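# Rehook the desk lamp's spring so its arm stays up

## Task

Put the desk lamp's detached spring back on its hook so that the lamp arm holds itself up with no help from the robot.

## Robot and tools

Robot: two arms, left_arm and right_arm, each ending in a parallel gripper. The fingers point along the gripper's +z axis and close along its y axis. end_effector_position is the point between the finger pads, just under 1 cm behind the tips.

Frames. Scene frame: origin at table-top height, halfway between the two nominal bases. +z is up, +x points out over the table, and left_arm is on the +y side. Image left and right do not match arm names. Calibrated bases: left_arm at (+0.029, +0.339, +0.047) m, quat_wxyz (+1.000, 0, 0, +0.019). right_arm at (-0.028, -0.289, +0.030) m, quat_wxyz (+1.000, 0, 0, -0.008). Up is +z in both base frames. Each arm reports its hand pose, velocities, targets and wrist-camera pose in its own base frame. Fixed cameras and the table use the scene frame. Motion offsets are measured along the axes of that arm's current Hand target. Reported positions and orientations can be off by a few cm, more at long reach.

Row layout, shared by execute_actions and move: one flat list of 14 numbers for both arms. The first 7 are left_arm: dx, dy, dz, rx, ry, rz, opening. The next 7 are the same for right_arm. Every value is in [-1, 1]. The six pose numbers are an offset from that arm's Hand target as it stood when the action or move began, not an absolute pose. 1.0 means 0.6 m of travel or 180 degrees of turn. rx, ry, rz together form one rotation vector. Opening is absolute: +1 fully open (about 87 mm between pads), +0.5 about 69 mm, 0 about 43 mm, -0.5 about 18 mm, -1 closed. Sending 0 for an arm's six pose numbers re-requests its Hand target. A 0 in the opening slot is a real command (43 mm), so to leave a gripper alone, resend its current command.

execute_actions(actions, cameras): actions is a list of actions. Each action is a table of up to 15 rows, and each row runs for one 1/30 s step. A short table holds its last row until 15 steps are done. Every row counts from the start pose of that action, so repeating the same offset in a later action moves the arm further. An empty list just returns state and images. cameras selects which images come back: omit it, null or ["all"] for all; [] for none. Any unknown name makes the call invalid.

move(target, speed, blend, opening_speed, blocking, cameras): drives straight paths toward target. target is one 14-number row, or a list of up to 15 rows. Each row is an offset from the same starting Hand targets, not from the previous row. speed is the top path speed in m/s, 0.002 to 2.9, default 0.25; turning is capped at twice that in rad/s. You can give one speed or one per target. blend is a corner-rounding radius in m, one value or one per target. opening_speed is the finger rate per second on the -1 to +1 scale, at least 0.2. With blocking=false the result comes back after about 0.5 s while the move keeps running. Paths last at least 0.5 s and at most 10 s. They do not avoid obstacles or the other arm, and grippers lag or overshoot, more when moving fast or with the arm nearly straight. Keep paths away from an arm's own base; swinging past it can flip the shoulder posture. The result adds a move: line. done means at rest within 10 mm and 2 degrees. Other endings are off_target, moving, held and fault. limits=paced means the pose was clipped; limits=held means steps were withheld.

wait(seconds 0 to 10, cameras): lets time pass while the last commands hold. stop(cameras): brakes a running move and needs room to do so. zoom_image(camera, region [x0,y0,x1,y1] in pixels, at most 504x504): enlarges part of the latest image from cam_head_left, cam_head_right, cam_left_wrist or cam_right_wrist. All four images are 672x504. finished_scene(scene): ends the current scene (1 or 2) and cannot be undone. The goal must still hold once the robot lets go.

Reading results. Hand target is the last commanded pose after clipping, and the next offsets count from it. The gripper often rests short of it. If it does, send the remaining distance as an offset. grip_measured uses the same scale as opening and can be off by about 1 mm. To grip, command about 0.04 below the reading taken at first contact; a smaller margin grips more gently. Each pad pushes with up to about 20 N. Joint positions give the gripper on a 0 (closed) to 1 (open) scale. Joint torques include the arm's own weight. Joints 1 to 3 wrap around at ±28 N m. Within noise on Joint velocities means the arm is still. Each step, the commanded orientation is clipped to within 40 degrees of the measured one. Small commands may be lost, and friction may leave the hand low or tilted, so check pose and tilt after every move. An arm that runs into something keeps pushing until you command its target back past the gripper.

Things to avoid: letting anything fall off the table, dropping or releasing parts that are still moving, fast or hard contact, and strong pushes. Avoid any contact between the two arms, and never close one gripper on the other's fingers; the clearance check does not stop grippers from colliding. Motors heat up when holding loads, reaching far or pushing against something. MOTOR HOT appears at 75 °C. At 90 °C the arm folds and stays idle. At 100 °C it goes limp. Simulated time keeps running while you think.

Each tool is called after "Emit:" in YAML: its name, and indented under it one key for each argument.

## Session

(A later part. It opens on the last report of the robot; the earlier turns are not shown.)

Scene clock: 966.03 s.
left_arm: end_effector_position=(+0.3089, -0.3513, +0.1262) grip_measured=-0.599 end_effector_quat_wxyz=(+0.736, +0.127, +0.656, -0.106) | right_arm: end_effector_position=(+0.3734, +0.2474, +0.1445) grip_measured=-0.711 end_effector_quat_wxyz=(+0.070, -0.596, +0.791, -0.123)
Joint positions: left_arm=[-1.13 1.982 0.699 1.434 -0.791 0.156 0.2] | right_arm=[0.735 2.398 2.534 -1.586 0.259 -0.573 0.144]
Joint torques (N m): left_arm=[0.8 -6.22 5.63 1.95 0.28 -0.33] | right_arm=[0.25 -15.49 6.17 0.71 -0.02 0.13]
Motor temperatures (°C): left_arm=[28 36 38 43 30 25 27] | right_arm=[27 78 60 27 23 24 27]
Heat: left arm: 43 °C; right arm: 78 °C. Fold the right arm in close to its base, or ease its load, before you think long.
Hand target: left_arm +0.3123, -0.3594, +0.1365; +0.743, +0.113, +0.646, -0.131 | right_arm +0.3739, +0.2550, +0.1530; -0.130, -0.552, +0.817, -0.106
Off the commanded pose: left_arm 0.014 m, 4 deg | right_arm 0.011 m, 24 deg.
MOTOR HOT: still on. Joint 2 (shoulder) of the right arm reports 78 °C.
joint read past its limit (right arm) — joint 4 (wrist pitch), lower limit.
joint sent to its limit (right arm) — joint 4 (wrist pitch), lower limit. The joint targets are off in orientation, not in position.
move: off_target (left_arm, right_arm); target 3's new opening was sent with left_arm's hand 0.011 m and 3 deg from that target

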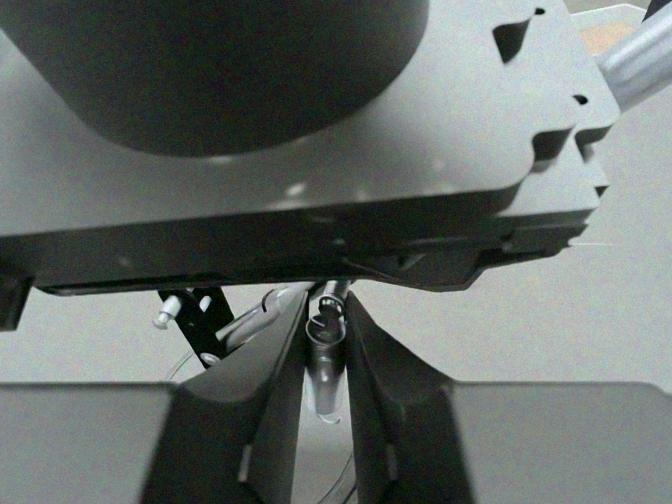

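Emit:
move:
  target:
    - [0,0,0,0,0,0,-0.3,0.001,0.0,0.01,0,0,0,-0.74]
    - [0.032,0,-0.012,0,0,0,-0.3,0.001,0,0.01,0,0,0,-0.74]
    - [0.032,0,-0.012,0,0,0,-0.85,0.001,0,0.01,0,0,0,-0.74]
  speed: 0.08
  cameras: ["cam_left_wrist"]

Emit:
zoom_image:
  camera: "cam_left_wrist"
  region: [130, 230, 430, 430]

Scene clock: 974.90 s.
left_arm: end_effector_position=(+0.3084, -0.3545, +0.1053) grip_measured=-0.580 end_effector_quat_wxyz=(+0.731, +0.136, +0.660, -0.107) | right_arm: end_effector_position=(+0.3719, +0.2451, +0.1420) grip_measured=-0.712 end_effector_quat_wxyz=(+0.064, -0.593, +0.793, -0.125)
Joint positions: left_arm=[-1.13 2.052 0.7 1.48 -0.778 0.148 0.21] | right_arm=[0.733 2.398 2.523 -1.588 0.261 -0.566 0.144]
Joint torques (N m): left_arm=[-0.03 -6.22 3.88 2.41 0.07 -0.26] | right_arm=[-0.03 -15.02 5.91 0.73 -0.08 0.08]
Motor temperatures (°C): left_arm=[28 37 38 42 30 25 27] | right_arm=[27 81 59 27 23 24 27]
Heat: left arm: 42 °C; right arm: 81 °C. Fold the right arm in close to its base, or ease its load, before you think long.
Hand target: left_arm +0.3081, -0.3579, +0.1165; +0.743, +0.113, +0.646, -0.131 | right_arm +0.3732, +0.2524, +0.1475; -0.130, -0.552, +0.817, -0.106
Off the commanded pose: left_arm 0.012 m, 4 deg | right_arm 0.009 m, 23 deg.
MOTOR HOT: still on. Joint 2 (shoulder) of the right arm reports 81 °C.
joint read past its limit (right arm) — joint 4 (wrist pitch), lower limit.
joint sent to its limit (right arm) — joint 4 (wrist pitch), lower limit. The joint targets are off in orientation, not in position.
move: off_target (left_arm, right_arm); target 3's new opening was sent with left_arm's hand 0.012 m and 4 deg from that target

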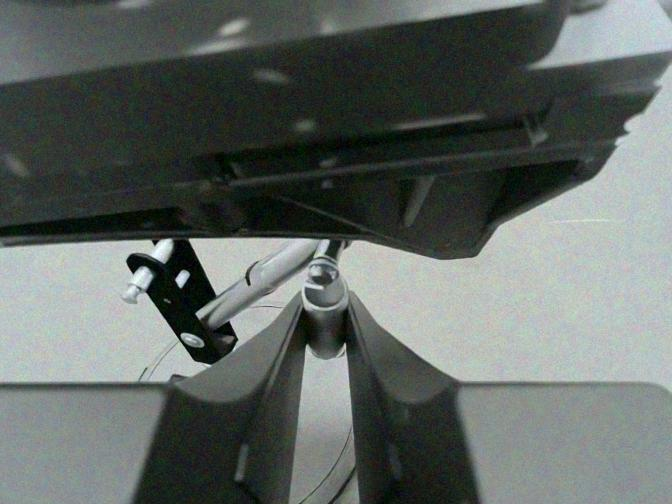

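Scaled by 1.680 from the camera's image (finer frame: 960x720).

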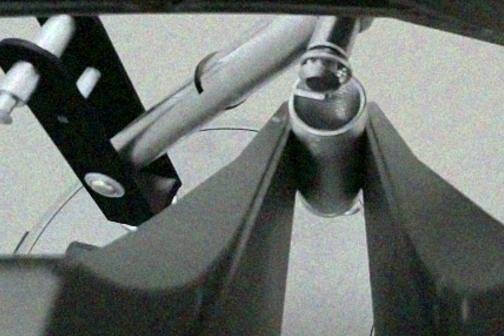

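Emit:
move:
  target:
    - [0,0,0,0,0,0,0,0,0,0.02,0,0,0,-0.74]
    - [0,0,-0.2,0,0,0,0,0.06,0,0.1,0,-0.1,0,-0.76]
    - [0,0,-0.2,0,0,0,0,0.13,0,0.17,0,-0.19,0,-0.78]
  speed: 0.13
  cameras: ["cam_head_left"]

Scene clock: 986.47 s.
left_arm: end_effector_position=(+0.1983, -0.3131, +0.0784) grip_measured=+0.000 end_effector_quat_wxyz=(+0.701, +0.162, +0.690, -0.083) | right_arm: end_effector_position=(+0.3287, +0.1533, +0.0508) grip_measured=-0.713 end_effector_quat_wxyz=(+0.077, -0.555, +0.826, +0.064)
Joint positions: left_arm=[-1.447 1.917 0.413 1.494 -1.099 0.103 0.5] | right_arm=[0.44 1.934 1.47 -0.973 -0.15 -0.732 0.144]
Joint torques (N m): left_arm=[-0.55 -7.36 2.77 2.48 -0.1 -0.24] | right_arm=[-1.39 -17.24 7.2 0.5 -0.2 -0.29]
Motor temperatures (°C): left_arm=[28 37 37 43 30 25 27] | right_arm=[27 83 57 27 23 24 27]
Heat: left arm: 43 °C; right arm: 83 °C. Fold the right arm in close to its base, or ease its load, before you think long.
Hand target: left_arm +0.1964, -0.3173, +0.0999; +0.743, +0.113, +0.646, -0.131 | right_arm +0.3356, +0.1520, +0.0769; +0.116, -0.559, +0.819, +0.061
Off the commanded pose: left_arm 0.022 m, 11 deg | right_arm 0.027 m, 5 deg.
MOTOR HOT: still on. Joint 2 (shoulder) of the right arm reports 83 °C.
joint sent to its limit (left arm) — joint 4 (wrist pitch), upper limit. The joint targets are off in orientation, not in position.
move: off_target (left_arm, right_arm); target 2's new opening was sent with right_arm's hand 0.028 m and 3 deg from that target; target 3's new opening was sent with right_arm's hand 0.027 m and 5 deg from that target

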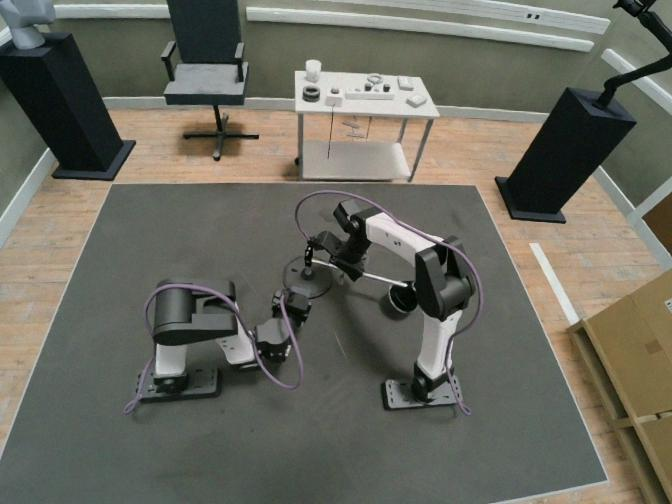

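Emit:
move:
  target:
    - [0,0,0,0,0,0,0,0.23,-0.046,0.035,0,0,0,-0.8]
    - [0,0,0,0,0,0,0,0.23,-0.046,0.035,0,0,0,0.3]
    - [0,0,0,0,0,0,0,0.26,-0.046,-0.12,0,0,0,0.3]
    - [0,0,0,0,0,0,0,0.277,0.091,-0.293,0,0,0,0.3]
  speed: 0.14
  cameras: ["cam_head_left","cam_right_wrist"]

Emit:
wait:
  seconds: 10
  cameras: []

Emit:
wait:
  seconds: 10
  cameras: []

Emit:
wait:
  seconds: 10
  cameras: ["cam_right_wrist","cam_head_right"]

Scene clock: 998.23 s.
left_arm: end_effector_position=(+0.1984, -0.3131, +0.0787) grip_measured=+0.000 end_effector_quat_wxyz=(+0.701, +0.161, +0.690, -0.084) | right_arm: end_effector_position=(+0.2053, -0.0177, +0.1939) grip_measured=+0.300 end_effector_quat_wxyz=(+0.112, -0.554, +0.823, +0.057)
Joint positions: left_arm=[-1.447 1.916 0.413 1.494 -1.1 0.102 0.5] | right_arm=[-0.093 1.313 1.391 -1.546 -0.231 -1.267 0.65]
Joint torques (N m): left_arm=[-0.55 -7.28 2.77 2.48 -0.1 -0.23] | right_arm=[-0.84 -4.42 9.09 0.28 -0.26 -0.19]
Motor temperatures (°C): left_arm=[28 38 37 44 29 25 27] | right_arm=[27 80 57 27 23 24 27]
Heat: left arm: 44 °C; right arm: 80 °C. Fold the right arm in close to its base, or ease its load, before you think long.
Hand target: left_arm +0.1964, -0.3173, +0.0999; +0.743, +0.113, +0.646, -0.131 | right_arm +0.2056, -0.0182, +0.2023; +0.116, -0.559, +0.819, +0.061
Off the commanded pose: left_arm 0.022 m, 10 deg | right_arm 0.008 m, 1 deg.
MOTOR HOT: still on. Joint 2 (shoulder) of the right arm reports 80 °C.
joint sent to its limit (left arm) — joint 4 (wrist pitch), upper limit. The joint targets are off in orientation, not in position.
joint sent to its limit (right arm) — joint 4 (wrist pitch), lower limit. The joint targets still meet the commanded pose.
move: off_target (left_arm); target 2's new opening was sent with right_arm's hand 0.026 m and 5 deg from that target

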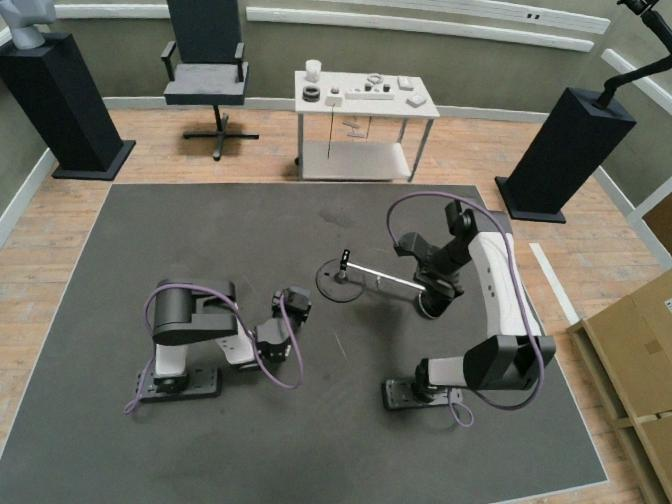

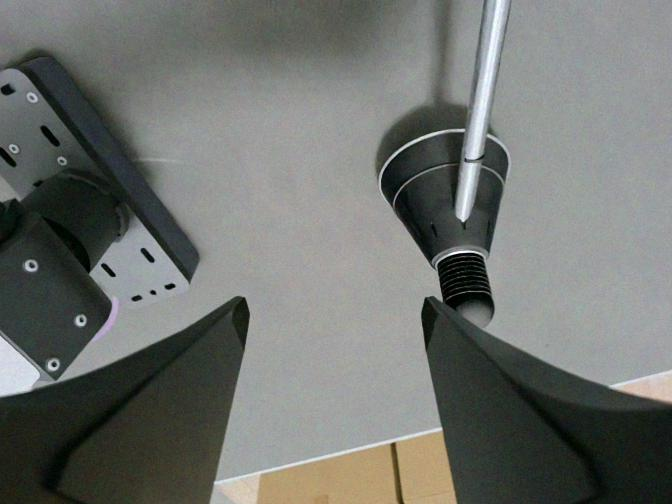

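Scene clock: 1008.23 s.
left_arm: end_effector_position=(+0.1984, -0.3131, +0.0787) grip_measured=+0.000 end_effector_quat_wxyz=(+0.701, +0.161, +0.690, -0.083) | right_arm: end_effector_position=(+0.2050, -0.0177, +0.1939) grip_measured=+0.300 end_effector_quat_wxyz=(+0.112, -0.554, +0.823, +0.057)
Joint positions: left_arm=[-1.447 1.916 0.413 1.494 -1.1 0.102 0.5] | right_arm=[-0.093 1.313 1.391 -1.547 -0.231 -1.267 0.65]
Joint torques (N m): left_arm=[-0.54 -7.28 2.76 2.48 -0.09 -0.23] | right_arm=[-0.85 -4.44 9.11 0.29 -0.26 -0.19]
Motor temperatures (°C): left_arm=[28 39 37 45 29 25 27] | right_arm=[27 73 58 27 23 24 27]
Heat: left arm: 45 °C; right arm: 73 °C. Fold the right arm in close to its base, or ease its load, before you think long.
Hand target: left_arm +0.1964, -0.3173, +0.0999; +0.743, +0.113, +0.646, -0.131 | right_arm +0.2056, -0.0182, +0.2022; +0.116, -0.559, +0.819, +0.061
Tool commands: left_gripper/opening=+0.0 right_gripper/opening=+0.3
Off the commanded pose: left_arm 0.022 m, 10 deg | right_arm 0.008 m, 1 deg.
MOTOR HOT: still on. Joint 2 (shoulder) of the right arm reports 73 °C.
wait: 10.00 s; at rest by 0.17 s

Scene clock: 1018.23 s.
left_arm: end_effector_position=(+0.1984, -0.3131, +0.0787) grip_measured=+0.000 end_effector_quat_wxyz=(+0.701, +0.161, +0.690, -0.083) | right_arm: end_effector_position=(+0.2050, -0.0177, +0.1939) grip_measured=+0.300 end_effector_quat_wxyz=(+0.112, -0.554, +0.823, +0.057)
Joint positions: left_arm=[-1.447 1.916 0.413 1.494 -1.1 0.102 0.5] | right_arm=[-0.093 1.313 1.391 -1.547 -0.231 -1.267 0.65]
Joint torques (N m): left_arm=[-0.55 -7.28 2.76 2.48 -0.09 -0.22] | right_arm=[-0.84 -4.41 9.11 0.29 -0.26 -0.18]
Motor temperatures (°C): left_arm=[28 40 36 45 29 25 27] | right_arm=[27 68 59 27 23 24 27]
Heat: left arm: 45 °C; right arm: 68 °C.
Hand target: left_arm +0.1964, -0.3173, +0.0999; +0.743, +0.113, +0.646, -0.131 | right_arm +0.2056, -0.0182, +0.2022; +0.116, -0.559, +0.819, +0.061
Tool commands: left_gripper/opening=+0.0 right_gripper/opening=+0.3
Off the commanded pose: left_arm 0.022 m, 10 deg | right_arm 0.008 m, 1 deg.
MOTOR HOT: cleared for the motors of the right arm.
wait: 10.00 s; at rest by 0.17 s

Scene clock: 1028.23 s.
left_arm: end_effector_position=(+0.1984, -0.3131, +0.0787) grip_measured=+0.000 end_effector_quat_wxyz=(+0.701, +0.161, +0.690, -0.083) | right_arm: end_effector_position=(+0.2050, -0.0177, +0.1939) grip_measured=+0.300 end_effector_quat_wxyz=(+0.112, -0.554, +0.823, +0.057)
Joint positions: left_arm=[-1.447 1.916 0.413 1.494 -1.1 0.102 0.5] | right_arm=[-0.093 1.313 1.391 -1.547 -0.231 -1.267 0.65]
Joint torques (N m): left_arm=[-0.55 -7.28 2.76 2.47 -0.09 -0.22] | right_arm=[-0.85 -4.41 9.11 0.3 -0.26 -0.19]
Motor temperatures (°C): left_arm=[28 41 36 45 29 25 27] | right_arm=[27 64 59 26 23 24 26]
Heat: left arm: 45 °C; right arm: 64 °C.
Hand target: left_arm +0.1964, -0.3173, +0.0999; +0.743, +0.113, +0.646, -0.131 | right_arm +0.2056, -0.0182, +0.2022; +0.116, -0.559, +0.819, +0.061
Tool commands: left_gripper/opening=+0.0 right_gripper/opening=+0.3
Off the commanded pose: left_arm 0.022 m, 10 deg | right_arm 0.008 m, 1 deg.
wait: 10.00 s; at rest by 0.17 s
Images, in order (width x height): cam_head_right 672x504, cam_right_wrist 672x504.

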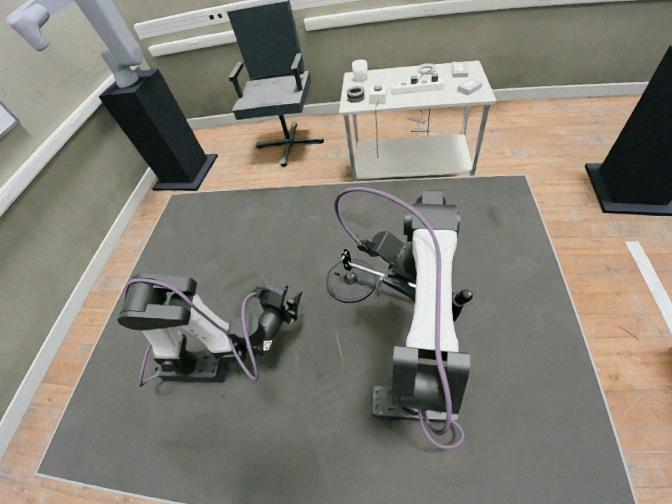

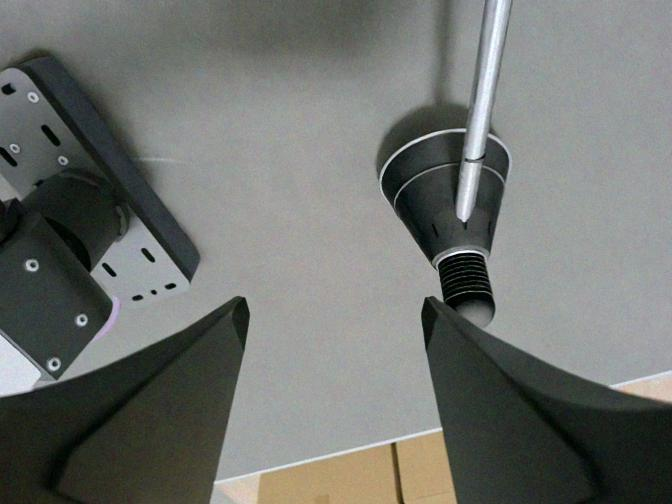

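Emit:
execute_actions:
  actions: []

Scene clock: 1048.47 s.
left_arm: end_effector_position=(+0.1984, -0.3131, +0.0787) grip_measured=+0.000 end_effector_quat_wxyz=(+0.701, +0.161, +0.690, -0.083) | right_arm: end_effector_position=(+0.2050, -0.0177, +0.1939) grip_measured=+0.300 end_effector_quat_wxyz=(+0.112, -0.554, +0.823, +0.057)
Joint positions: left_arm=[-1.447 1.916 0.413 1.494 -1.1 0.102 0.5] | right_arm=[-0.093 1.313 1.391 -1.547 -0.231 -1.267 0.65]
Joint velocities: within noise
Joint torques (N m): left_arm=[-0.55 -7.28 2.77 2.48 -0.09 -0.23] | right_arm=[-0.87 -4.41 9.11 0.29 -0.26 -0.19]
Motor temperatures (°C): left_arm=[28 42 36 46 29 25 27] | right_arm=[27 58 59 26 23 24 26]
Heat: left arm: 46 °C; right arm: 59 °C.
Hand target: left_arm +0.1964, -0.3173, +0.0999; +0.743, +0.113, +0.646, -0.131 | right_arm +0.2056, -0.0182, +0.2022; +0.116, -0.559, +0.819, +0.061
Tool commands: left_gripper/opening=+0.0 right_gripper/opening=+0.3
Off the commanded pose: left_arm 0.022 m, 10 deg | right_arm 0.008 m, 1 deg.

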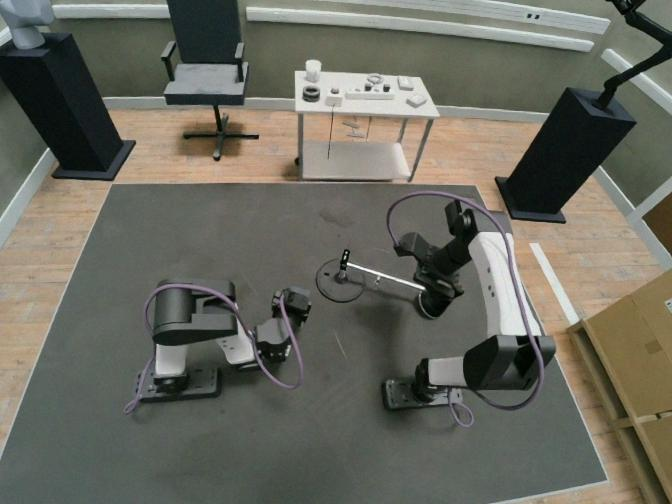

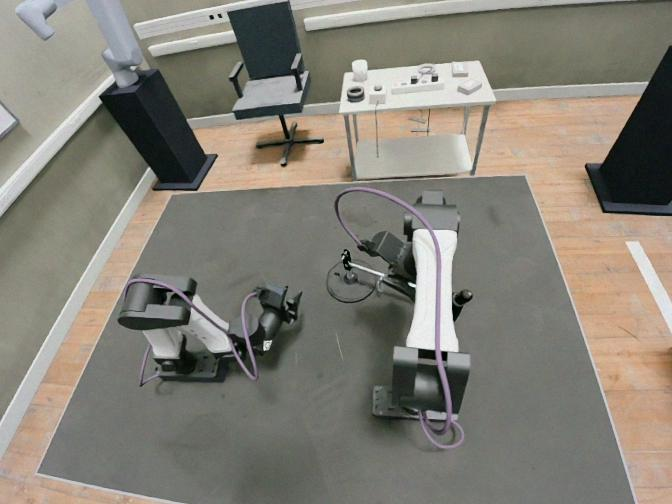

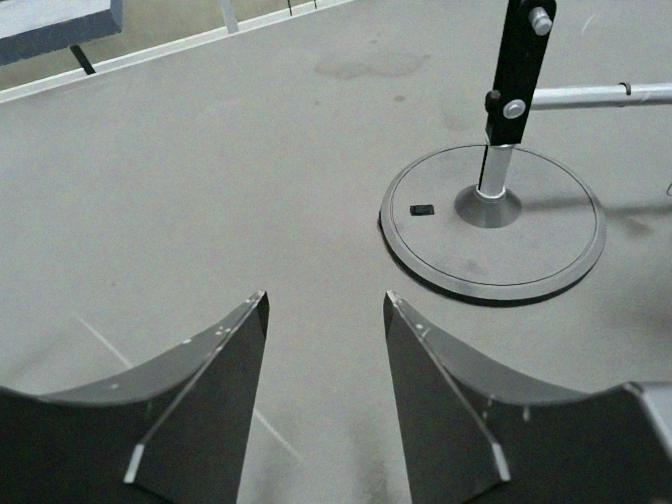

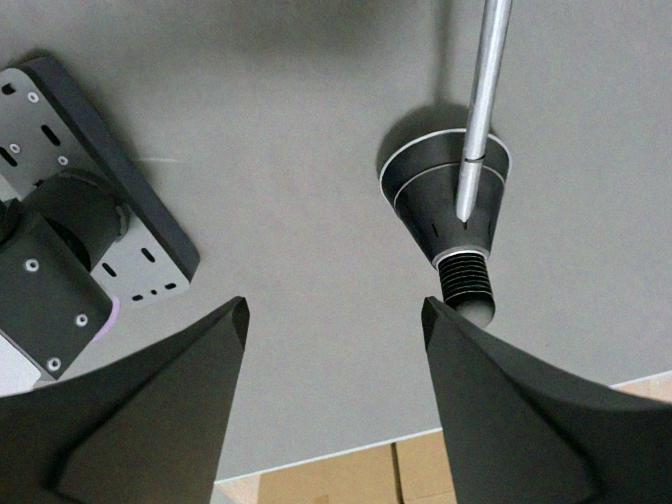

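Emit:
move:
  target: [0,0,0,0,0,0,0,-0.123,-0.148,0.2137,0.0115,0.0013,0.043,0.3]

Scene clock: 1057.77 s.
left_arm: end_effector_position=(+0.1984, -0.3131, +0.0787) grip_measured=+0.000 end_effector_quat_wxyz=(+0.701, +0.160, +0.690, -0.084) | right_arm: end_effector_position=(+0.3164, +0.0422, +0.0915) grip_measured=+0.300 end_effector_quat_wxyz=(+0.098, -0.502, +0.857, +0.065)
Joint positions: left_arm=[-1.447 1.916 0.413 1.494 -1.1 0.101 0.5] | right_arm=[0.127 1.724 1.368 -1.083 -0.196 -0.921 0.65]
Joint torques (N m): left_arm=[-0.53 -7.28 2.77 2.48 -0.09 -0.22] | right_arm=[0.32 -8.24 10.07 0.69 -0.1 0.08]
Motor temperatures (°C): left_arm=[28 42 36 46 29 25 27] | right_arm=[27 57 59 26 23 24 26]
Heat: left arm: 46 °C; right arm: 59 °C.
Hand target: left_arm +0.1964, -0.3173, +0.0999; +0.743, +0.113, +0.646, -0.131 | right_arm +0.3294, +0.0451, +0.1001; +0.120, -0.500, +0.856, +0.053
Off the commanded pose: left_arm 0.022 m, 10 deg | right_arm 0.016 m, 3 deg.
joint sent to its limit (left arm) — joint 4 (wrist pitch), upper limit. The joint targets are off in orientation, not in position.
move: off_target (left_arm, right_arm)

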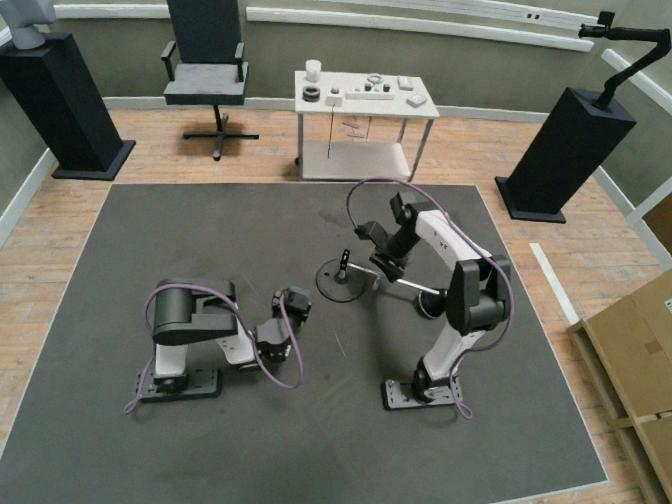

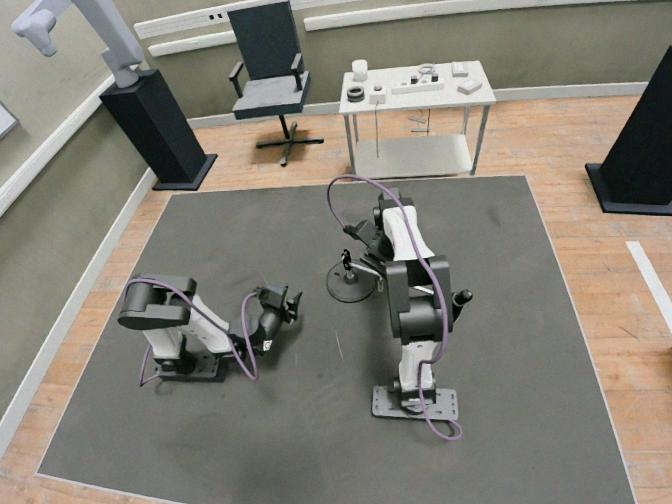

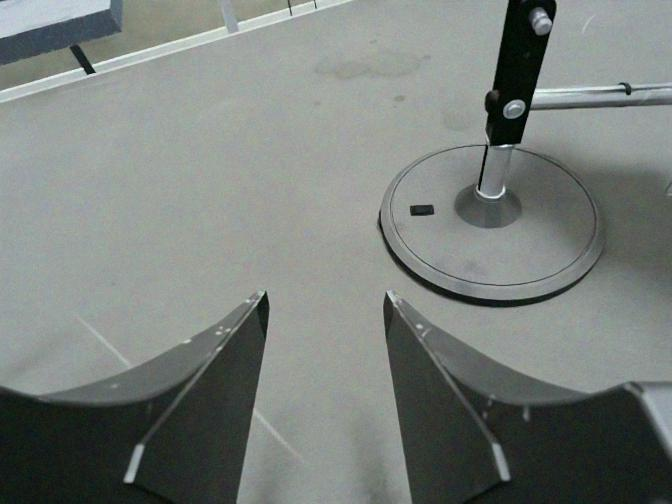

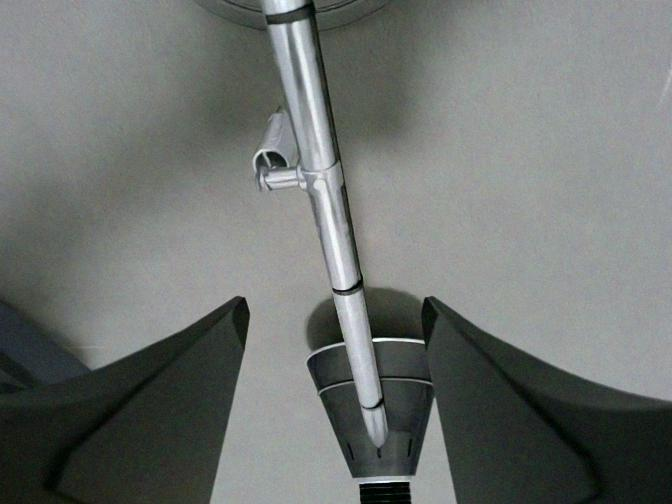

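Emit:
move:
  target: [0,0,0,0,0,0,0,0.0408,0,0.084,-0.0115,-0.0013,-0.043,0.3]
  cameras: ["cam_right_wrist"]

Scene clock: 1066.43 s.
left_arm: end_effector_position=(+0.1984, -0.3131, +0.0787) grip_measured=+0.000 end_effector_quat_wxyz=(+0.701, +0.160, +0.690, -0.084) | right_arm: end_effector_position=(+0.3228, +0.0354, +0.0473) grip_measured=+0.300 end_effector_quat_wxyz=(+0.108, -0.556, +0.822, +0.060)
Joint positions: left_arm=[-1.447 1.916 0.413 1.494 -1.1 0.101 0.5] | right_arm=[0.108 1.754 1.224 -0.903 -0.206 -1.066 0.65]
Joint torques (N m): left_arm=[-0.55 -7.27 2.78 2.48 -0.09 -0.21] | right_arm=[-0.81 -7.98 6 0.67 -0.26 -0.22]
Motor temperatures (°C): left_arm=[28 42 36 46 29 25 27] | right_arm=[27 58 60 27 23 24 26]
Heat: left arm: 46 °C; right arm: 60 °C.
Hand target: left_arm +0.1964, -0.3173, +0.0999; +0.743, +0.113, +0.646, -0.131 | right_arm +0.3256, +0.0352, +0.0452; +0.116, -0.559, +0.819, +0.061
Off the commanded pose: left_arm 0.022 m, 10 deg | right_arm 0.004 m, 1 deg.
joint sent to its limit (left arm) — joint 4 (wrist pitch), upper limit. The joint targets are off in orientation, not in position.
move: off_target (left_arm)

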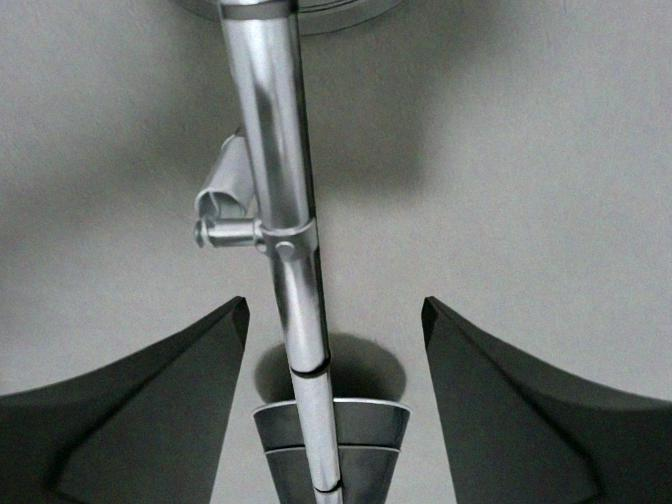

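Emit:
move:
  target:
    - [0,0,0,0,0,0,0,0.049,0.0194,-0.0137,-0.0072,-0.0008,-0.0269,0.3]
    - [0,0,0,0,0,0,0,0.0602,0.0207,0.0282,-0.0072,-0.0008,-0.0269,0.3]
  speed: 0.1
  cameras: ["cam_right_wrist"]

Scene clock: 1074.10 s.
left_arm: end_effector_position=(+0.1984, -0.3131, +0.0787) grip_measured=+0.000 end_effector_quat_wxyz=(+0.701, +0.160, +0.690, -0.084) | right_arm: end_effector_position=(+0.3017, +0.0109, +0.0226) grip_measured=+0.300 end_effector_quat_wxyz=(+0.107, -0.591, +0.797, +0.064)
Joint positions: left_arm=[-1.447 1.916 0.413 1.494 -1.1 0.101 0.5] | right_arm=[0.032 1.71 1.069 -0.824 -0.227 -1.232 0.65]
Joint torques (N m): left_arm=[-0.54 -7.28 2.77 2.48 -0.09 -0.22] | right_arm=[-0.79 -6.9 5.6 0.6 -0.31 -0.19]
Motor temperatures (°C): left_arm=[28 42 35 46 29 25 27] | right_arm=[27 58 58 27 23 24 26]
Heat: left arm: 46 °C; right arm: 58 °C.
Hand target: left_arm +0.1964, -0.3173, +0.0999; +0.743, +0.113, +0.646, -0.131 | right_arm +0.3035, +0.0110, +0.0190; +0.113, -0.594, +0.794, +0.066
Off the commanded pose: left_arm 0.022 m, 10 deg | right_arm 0.004 m, 1 deg.
joint sent to its limit (left arm) — joint 4 (wrist pitch), upper limit. The joint targets are off in orientation, not in position.
move: off_target (left_arm)

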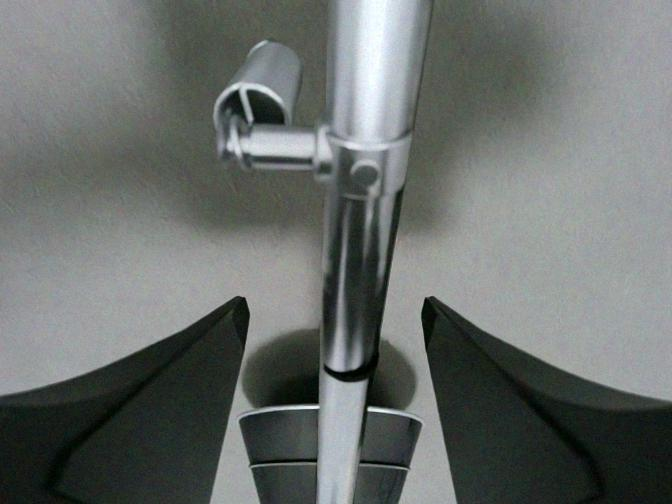

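Emit:
move:
  target: [0,0,0,0,0,0,0,0,0,0,0,0,0,-0.82]
  opening_speed: 1
  cameras: ["cam_right_wrist"]

Scene clock: 1076.90 s.
left_arm: end_effector_position=(+0.1984, -0.3131, +0.0787) grip_measured=+0.000 end_effector_quat_wxyz=(+0.701, +0.160, +0.690, -0.084) | right_arm: end_effector_position=(+0.3046, +0.0106, +0.0228) grip_measured=-0.710 end_effector_quat_wxyz=(+0.113, -0.584, +0.802, +0.061)
Joint positions: left_arm=[-1.447 1.916 0.413 1.494 -1.1 0.1 0.5] | right_arm=[0.03 1.71 1.069 -0.81 -0.228 -1.216 0.145]
Joint torques (N m): left_arm=[-0.55 -7.27 2.77 2.48 -0.09 -0.21] | right_arm=[-0.54 -6.93 5.63 0.52 -0.3 -0.38]
Motor temperatures (°C): left_arm=[28 42 35 46 29 25 27] | right_arm=[27 57 58 27 23 24 26]
Heat: left arm: 46 °C; right arm: 58 °C.
Hand target: left_arm +0.1964, -0.3173, +0.0999; +0.743, +0.113, +0.646, -0.131 | right_arm +0.3035, +0.0110, +0.0190; +0.113, -0.594, +0.794, +0.066
Off the commanded pose: left_arm 0.022 m, 10 deg | right_arm 0.004 m, 2 deg.
joint sent to its limit (left arm) — joint 4 (wrist pitch), upper limit. The joint targets are off in orientation, not in position.
move: off_target (left_arm)

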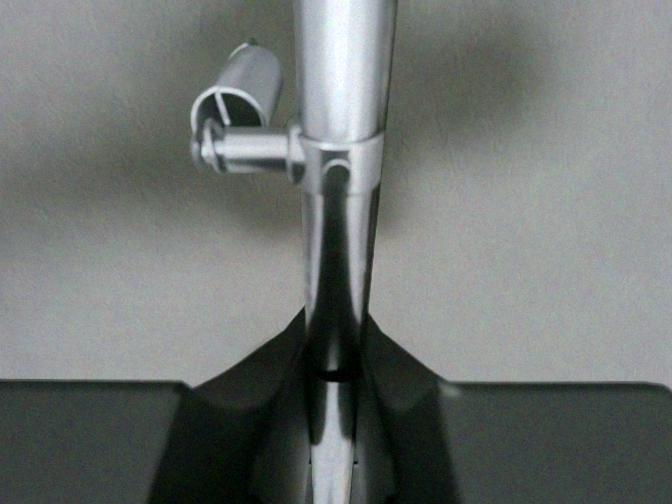

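Emit:
move:
  target:
    - [0,0,0,0,0,0,0,0.005,-0.002,-0.112,0,0.04,0,-0.82]
    - [0,0,0,0,0,0,0,-0.036,-0.005,-0.211,0,0.08,0,-0.82]
    - [0,0,0,0,0,0,0,-0.116,-0.0095,-0.285,0,0.12,0,-0.82]
    - [0,0,0,0,0,0,0,-0.2195,-0.015,-0.317,0,0.15,0,-0.82]
  speed: 0.12
  blend: 0.02

Scene clock: 1095.13 s.
left_arm: end_effector_position=(+0.1983, -0.3132, +0.0787) grip_measured=+0.000 end_effector_quat_wxyz=(+0.701, +0.160, +0.690, -0.084) | right_arm: end_effector_position=(+0.3124, +0.0736, +0.1973) grip_measured=-0.719 end_effector_quat_wxyz=(-0.018, -0.626, +0.771, -0.113)
Joint positions: left_arm=[-1.447 1.916 0.413 1.494 -1.1 0.1 0.5] | right_arm=[0.457 1.846 1.877 -1.587 0.23 -0.909 0.141]
Joint torques (N m): left_arm=[-0.57 -7.28 2.78 2.48 -0.09 -0.21] | right_arm=[0.47 -13.94 16.43 0.54 0.1 0.21]
Motor temperatures (°C): left_arm=[28 43 35 47 28 25 27] | right_arm=[27 56 56 27 23 24 27]
Heat: left arm: 47 °C; right arm: 56 °C.
Hand target: left_arm +0.1964, -0.3174, +0.0999; +0.743, +0.113, +0.646, -0.131 | right_arm +0.3283, +0.0852, +0.2369; -0.075, -0.593, +0.798, -0.074
Off the commanded pose: left_arm 0.022 m, 10 deg | right_arm 0.044 m, 9 deg.
joint read past its limit (right arm) — joint 4 (wrist pitch), lower limit.
joint sent to its limit (left arm) — joint 4 (wrist pitch), upper limit. The joint targets are off in orientation, not in position.
joint sent to its limit (right arm) — joint 4 (wrist pitch), lower limit. The joint targets are off in position and orientation.
move: off_target (left_arm, right_arm)

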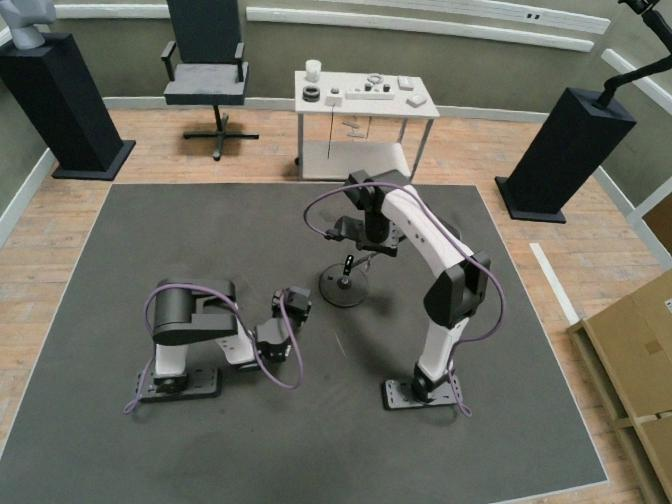

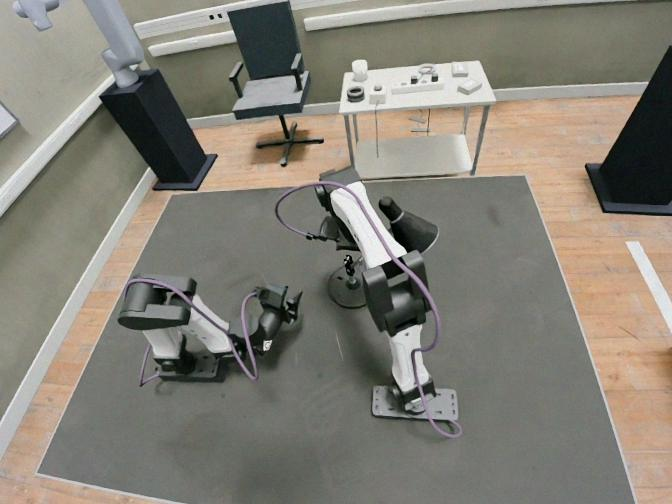

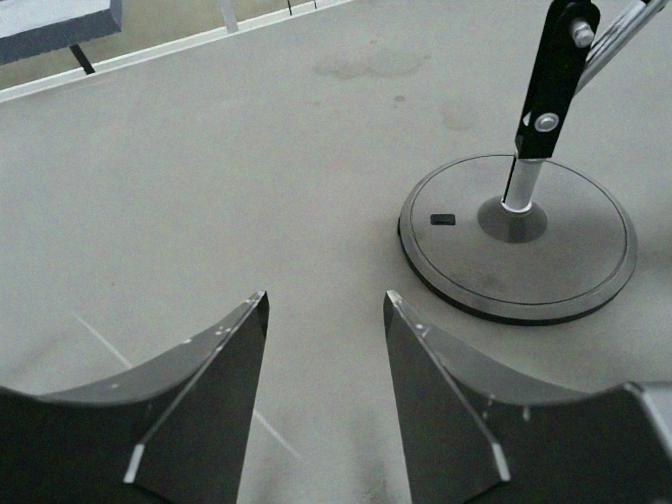

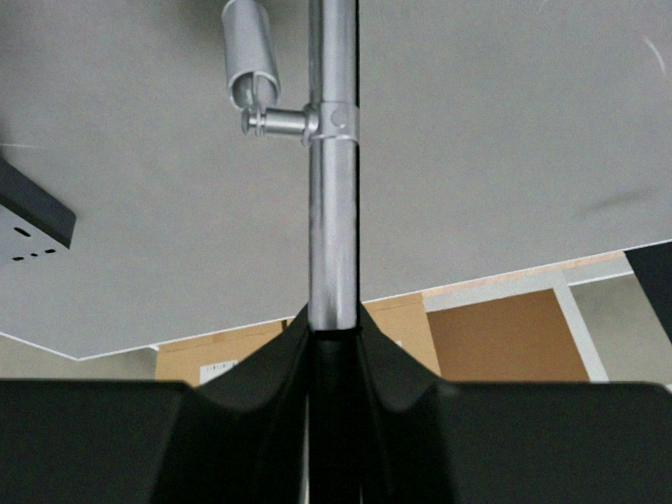

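Emit:
move:
  target: [0,0,0,0,0,0,0,-0.094,-0.0045,-0.071,0,0,0,-0.82]
  speed: 0.1

Emit:
zoom_image:
  camera: "cam_head_left"
  region: [270, 160, 430, 320]

Scene clock: 1101.53 s.
left_arm: end_effector_position=(+0.1984, -0.3131, +0.0787) grip_measured=+0.000 end_effector_quat_wxyz=(+0.701, +0.160, +0.690, -0.084) | right_arm: end_effector_position=(+0.3334, +0.1377, +0.2149) grip_measured=-0.674 end_effector_quat_wxyz=(+0.053, -0.639, +0.759, -0.110)
Joint positions: left_arm=[-1.447 1.916 0.413 1.494 -1.101 0.1 0.5] | right_arm=[0.576 1.947 2.101 -1.59 0.205 -0.838 0.163]
Joint torques (N m): left_arm=[-0.54 -7.28 2.77 2.48 -0.09 -0.21] | right_arm=[0.49 -15.68 17.44 0.77 0.42 0.3]
Motor temperatures (°C): left_arm=[28 43 35 47 28 25 27] | right_arm=[27 58 59 27 23 24 27]
Heat: left arm: 47 °C; right arm: 59 °C.
Hand target: left_arm +0.1964, -0.3173, +0.0999; +0.743, +0.113, +0.646, -0.131 | right_arm +0.3483, +0.1460, +0.2669; -0.075, -0.593, +0.798, -0.075
Off the commanded pose: left_arm 0.022 m, 10 deg | right_arm 0.055 m, 17 deg.
joint read past its limit (right arm) — joint 4 (wrist pitch), lower limit.
joint sent to its limit (left arm) — joint 4 (wrist pitch), upper limit. The joint targets are off in orientation, not in position.
joint sent to its limit (right arm) — joint 4 (wrist pitch), lower limit. The joint targets are off in position and orientation.
move: off_target (left_arm, right_arm)

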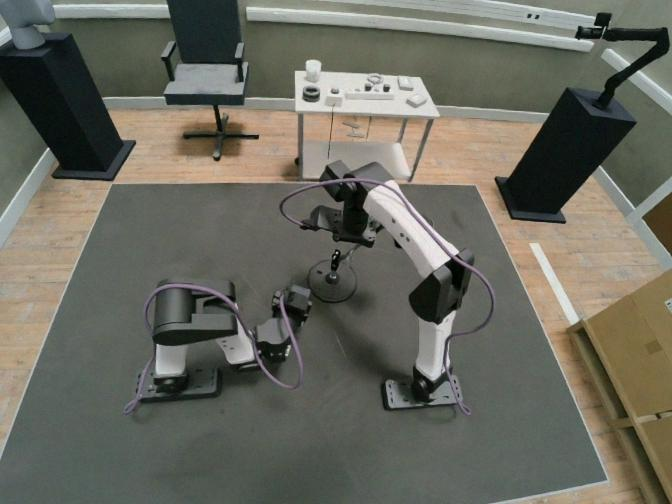

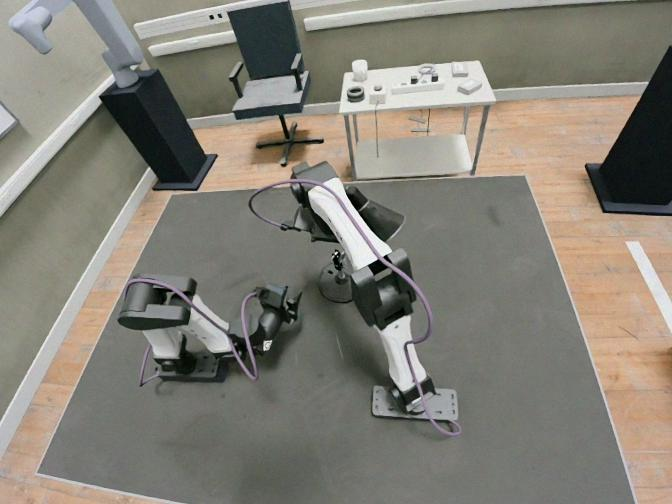

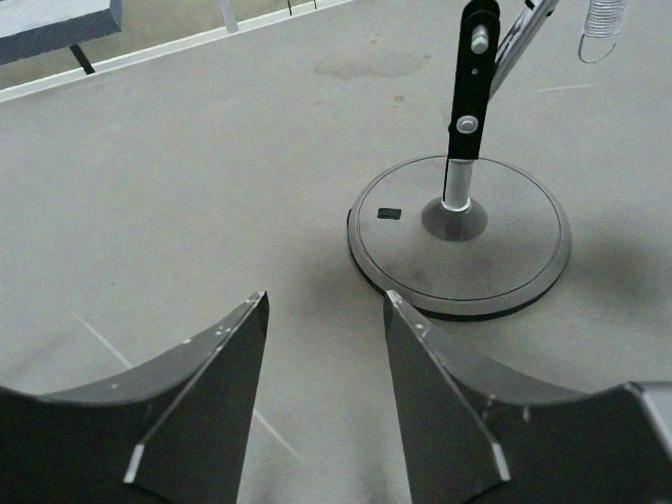

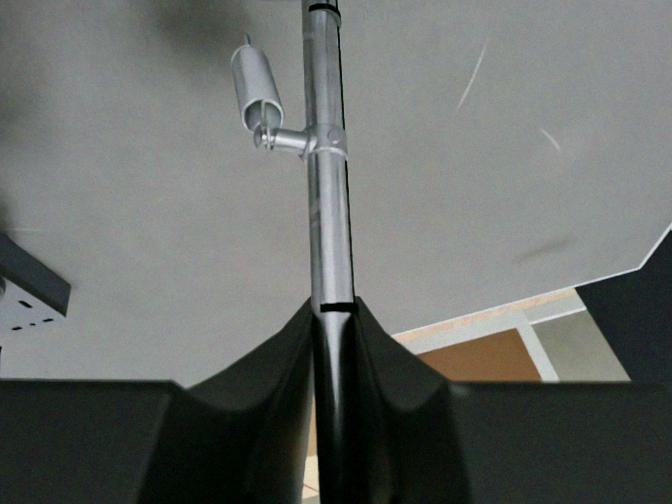

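Scaled by 3.150 from the camera's image (finer frame: 960x720).

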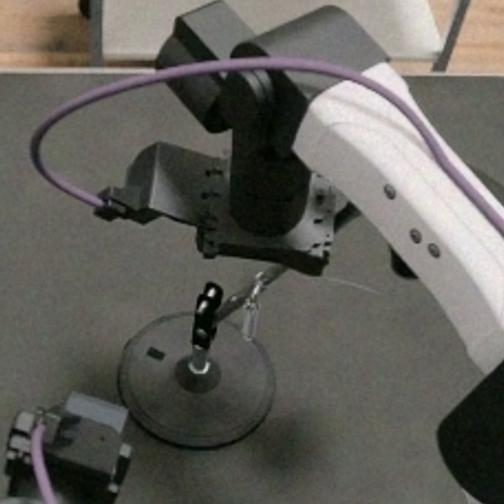

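Emit:
move:
  target: [0,0,0,0,0,0,0,-0.032,-0.002,-0.075,0,0,0,-0.82]
  speed: 0.1
  cameras: ["cam_left_wrist","cam_right_wrist"]

Scene clock: 1108.07 s.
left_arm: end_effector_position=(+0.1984, -0.3131, +0.0787) grip_measured=+0.000 end_effector_quat_wxyz=(+0.701, +0.160, +0.690, -0.084) | right_arm: end_effector_position=(+0.3403, +0.1736, +0.2336) grip_measured=-0.656 end_effector_quat_wxyz=(+0.113, -0.639, +0.756, -0.088)
Joint positions: left_arm=[-1.447 1.916 0.413 1.494 -1.101 0.1 0.5] | right_arm=[0.621 1.986 2.247 -1.59 0.157 -0.801 0.172]
Joint torques (N m): left_arm=[-0.55 -7.27 2.8 2.48 -0.09 -0.2] | right_arm=[0.39 -18.3 19.33 0.93 0.94 0.13]
Motor temperatures (°C): left_arm=[28 43 35 47 28 25 27] | right_arm=[27 62 62 27 23 24 27]
Heat: left arm: 47 °C; right arm: 62 °C.
Hand target: left_arm +0.1964, -0.3173, +0.0999; +0.743, +0.113, +0.646, -0.131 | right_arm +0.3563, +0.1730, +0.3070; -0.075, -0.593, +0.798, -0.074
Off the commanded pose: left_arm 0.022 m, 10 deg | right_arm 0.075 m, 23 deg.
joint read past its limit (right arm) — joint 4 (wrist pitch), lower limit.
joint sent to its limit (left arm) — joint 4 (wrist pitch), upper limit. The joint targets are off in orientation, not in position.
joint sent to its limit (right arm) — joint 4 (wrist pitch), lower limit. The joint targets are off in position and orientation.
move: off_target (left_arm, right_arm)

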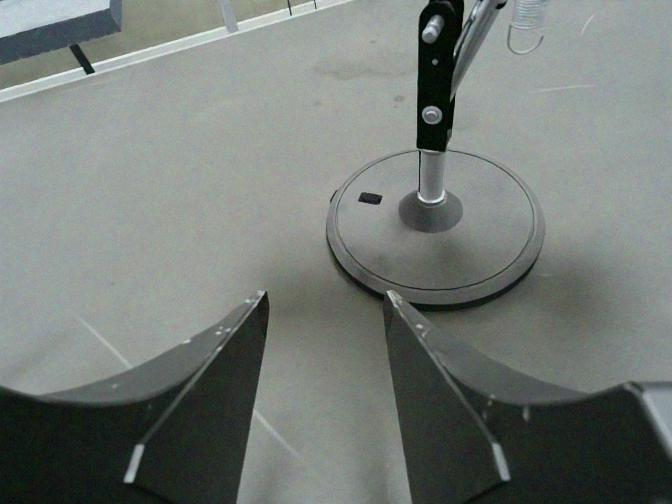

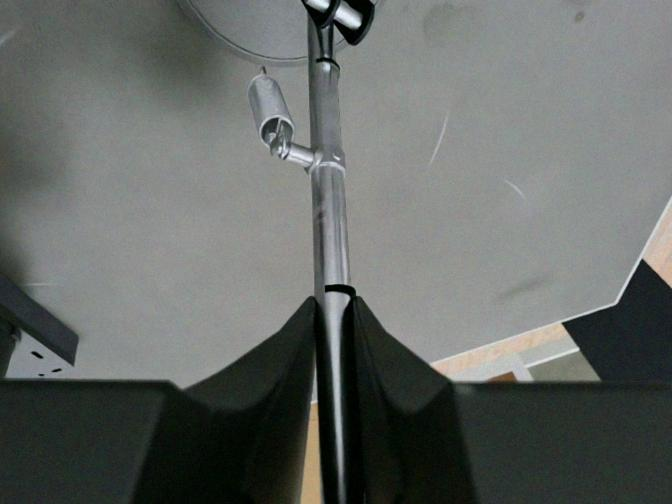

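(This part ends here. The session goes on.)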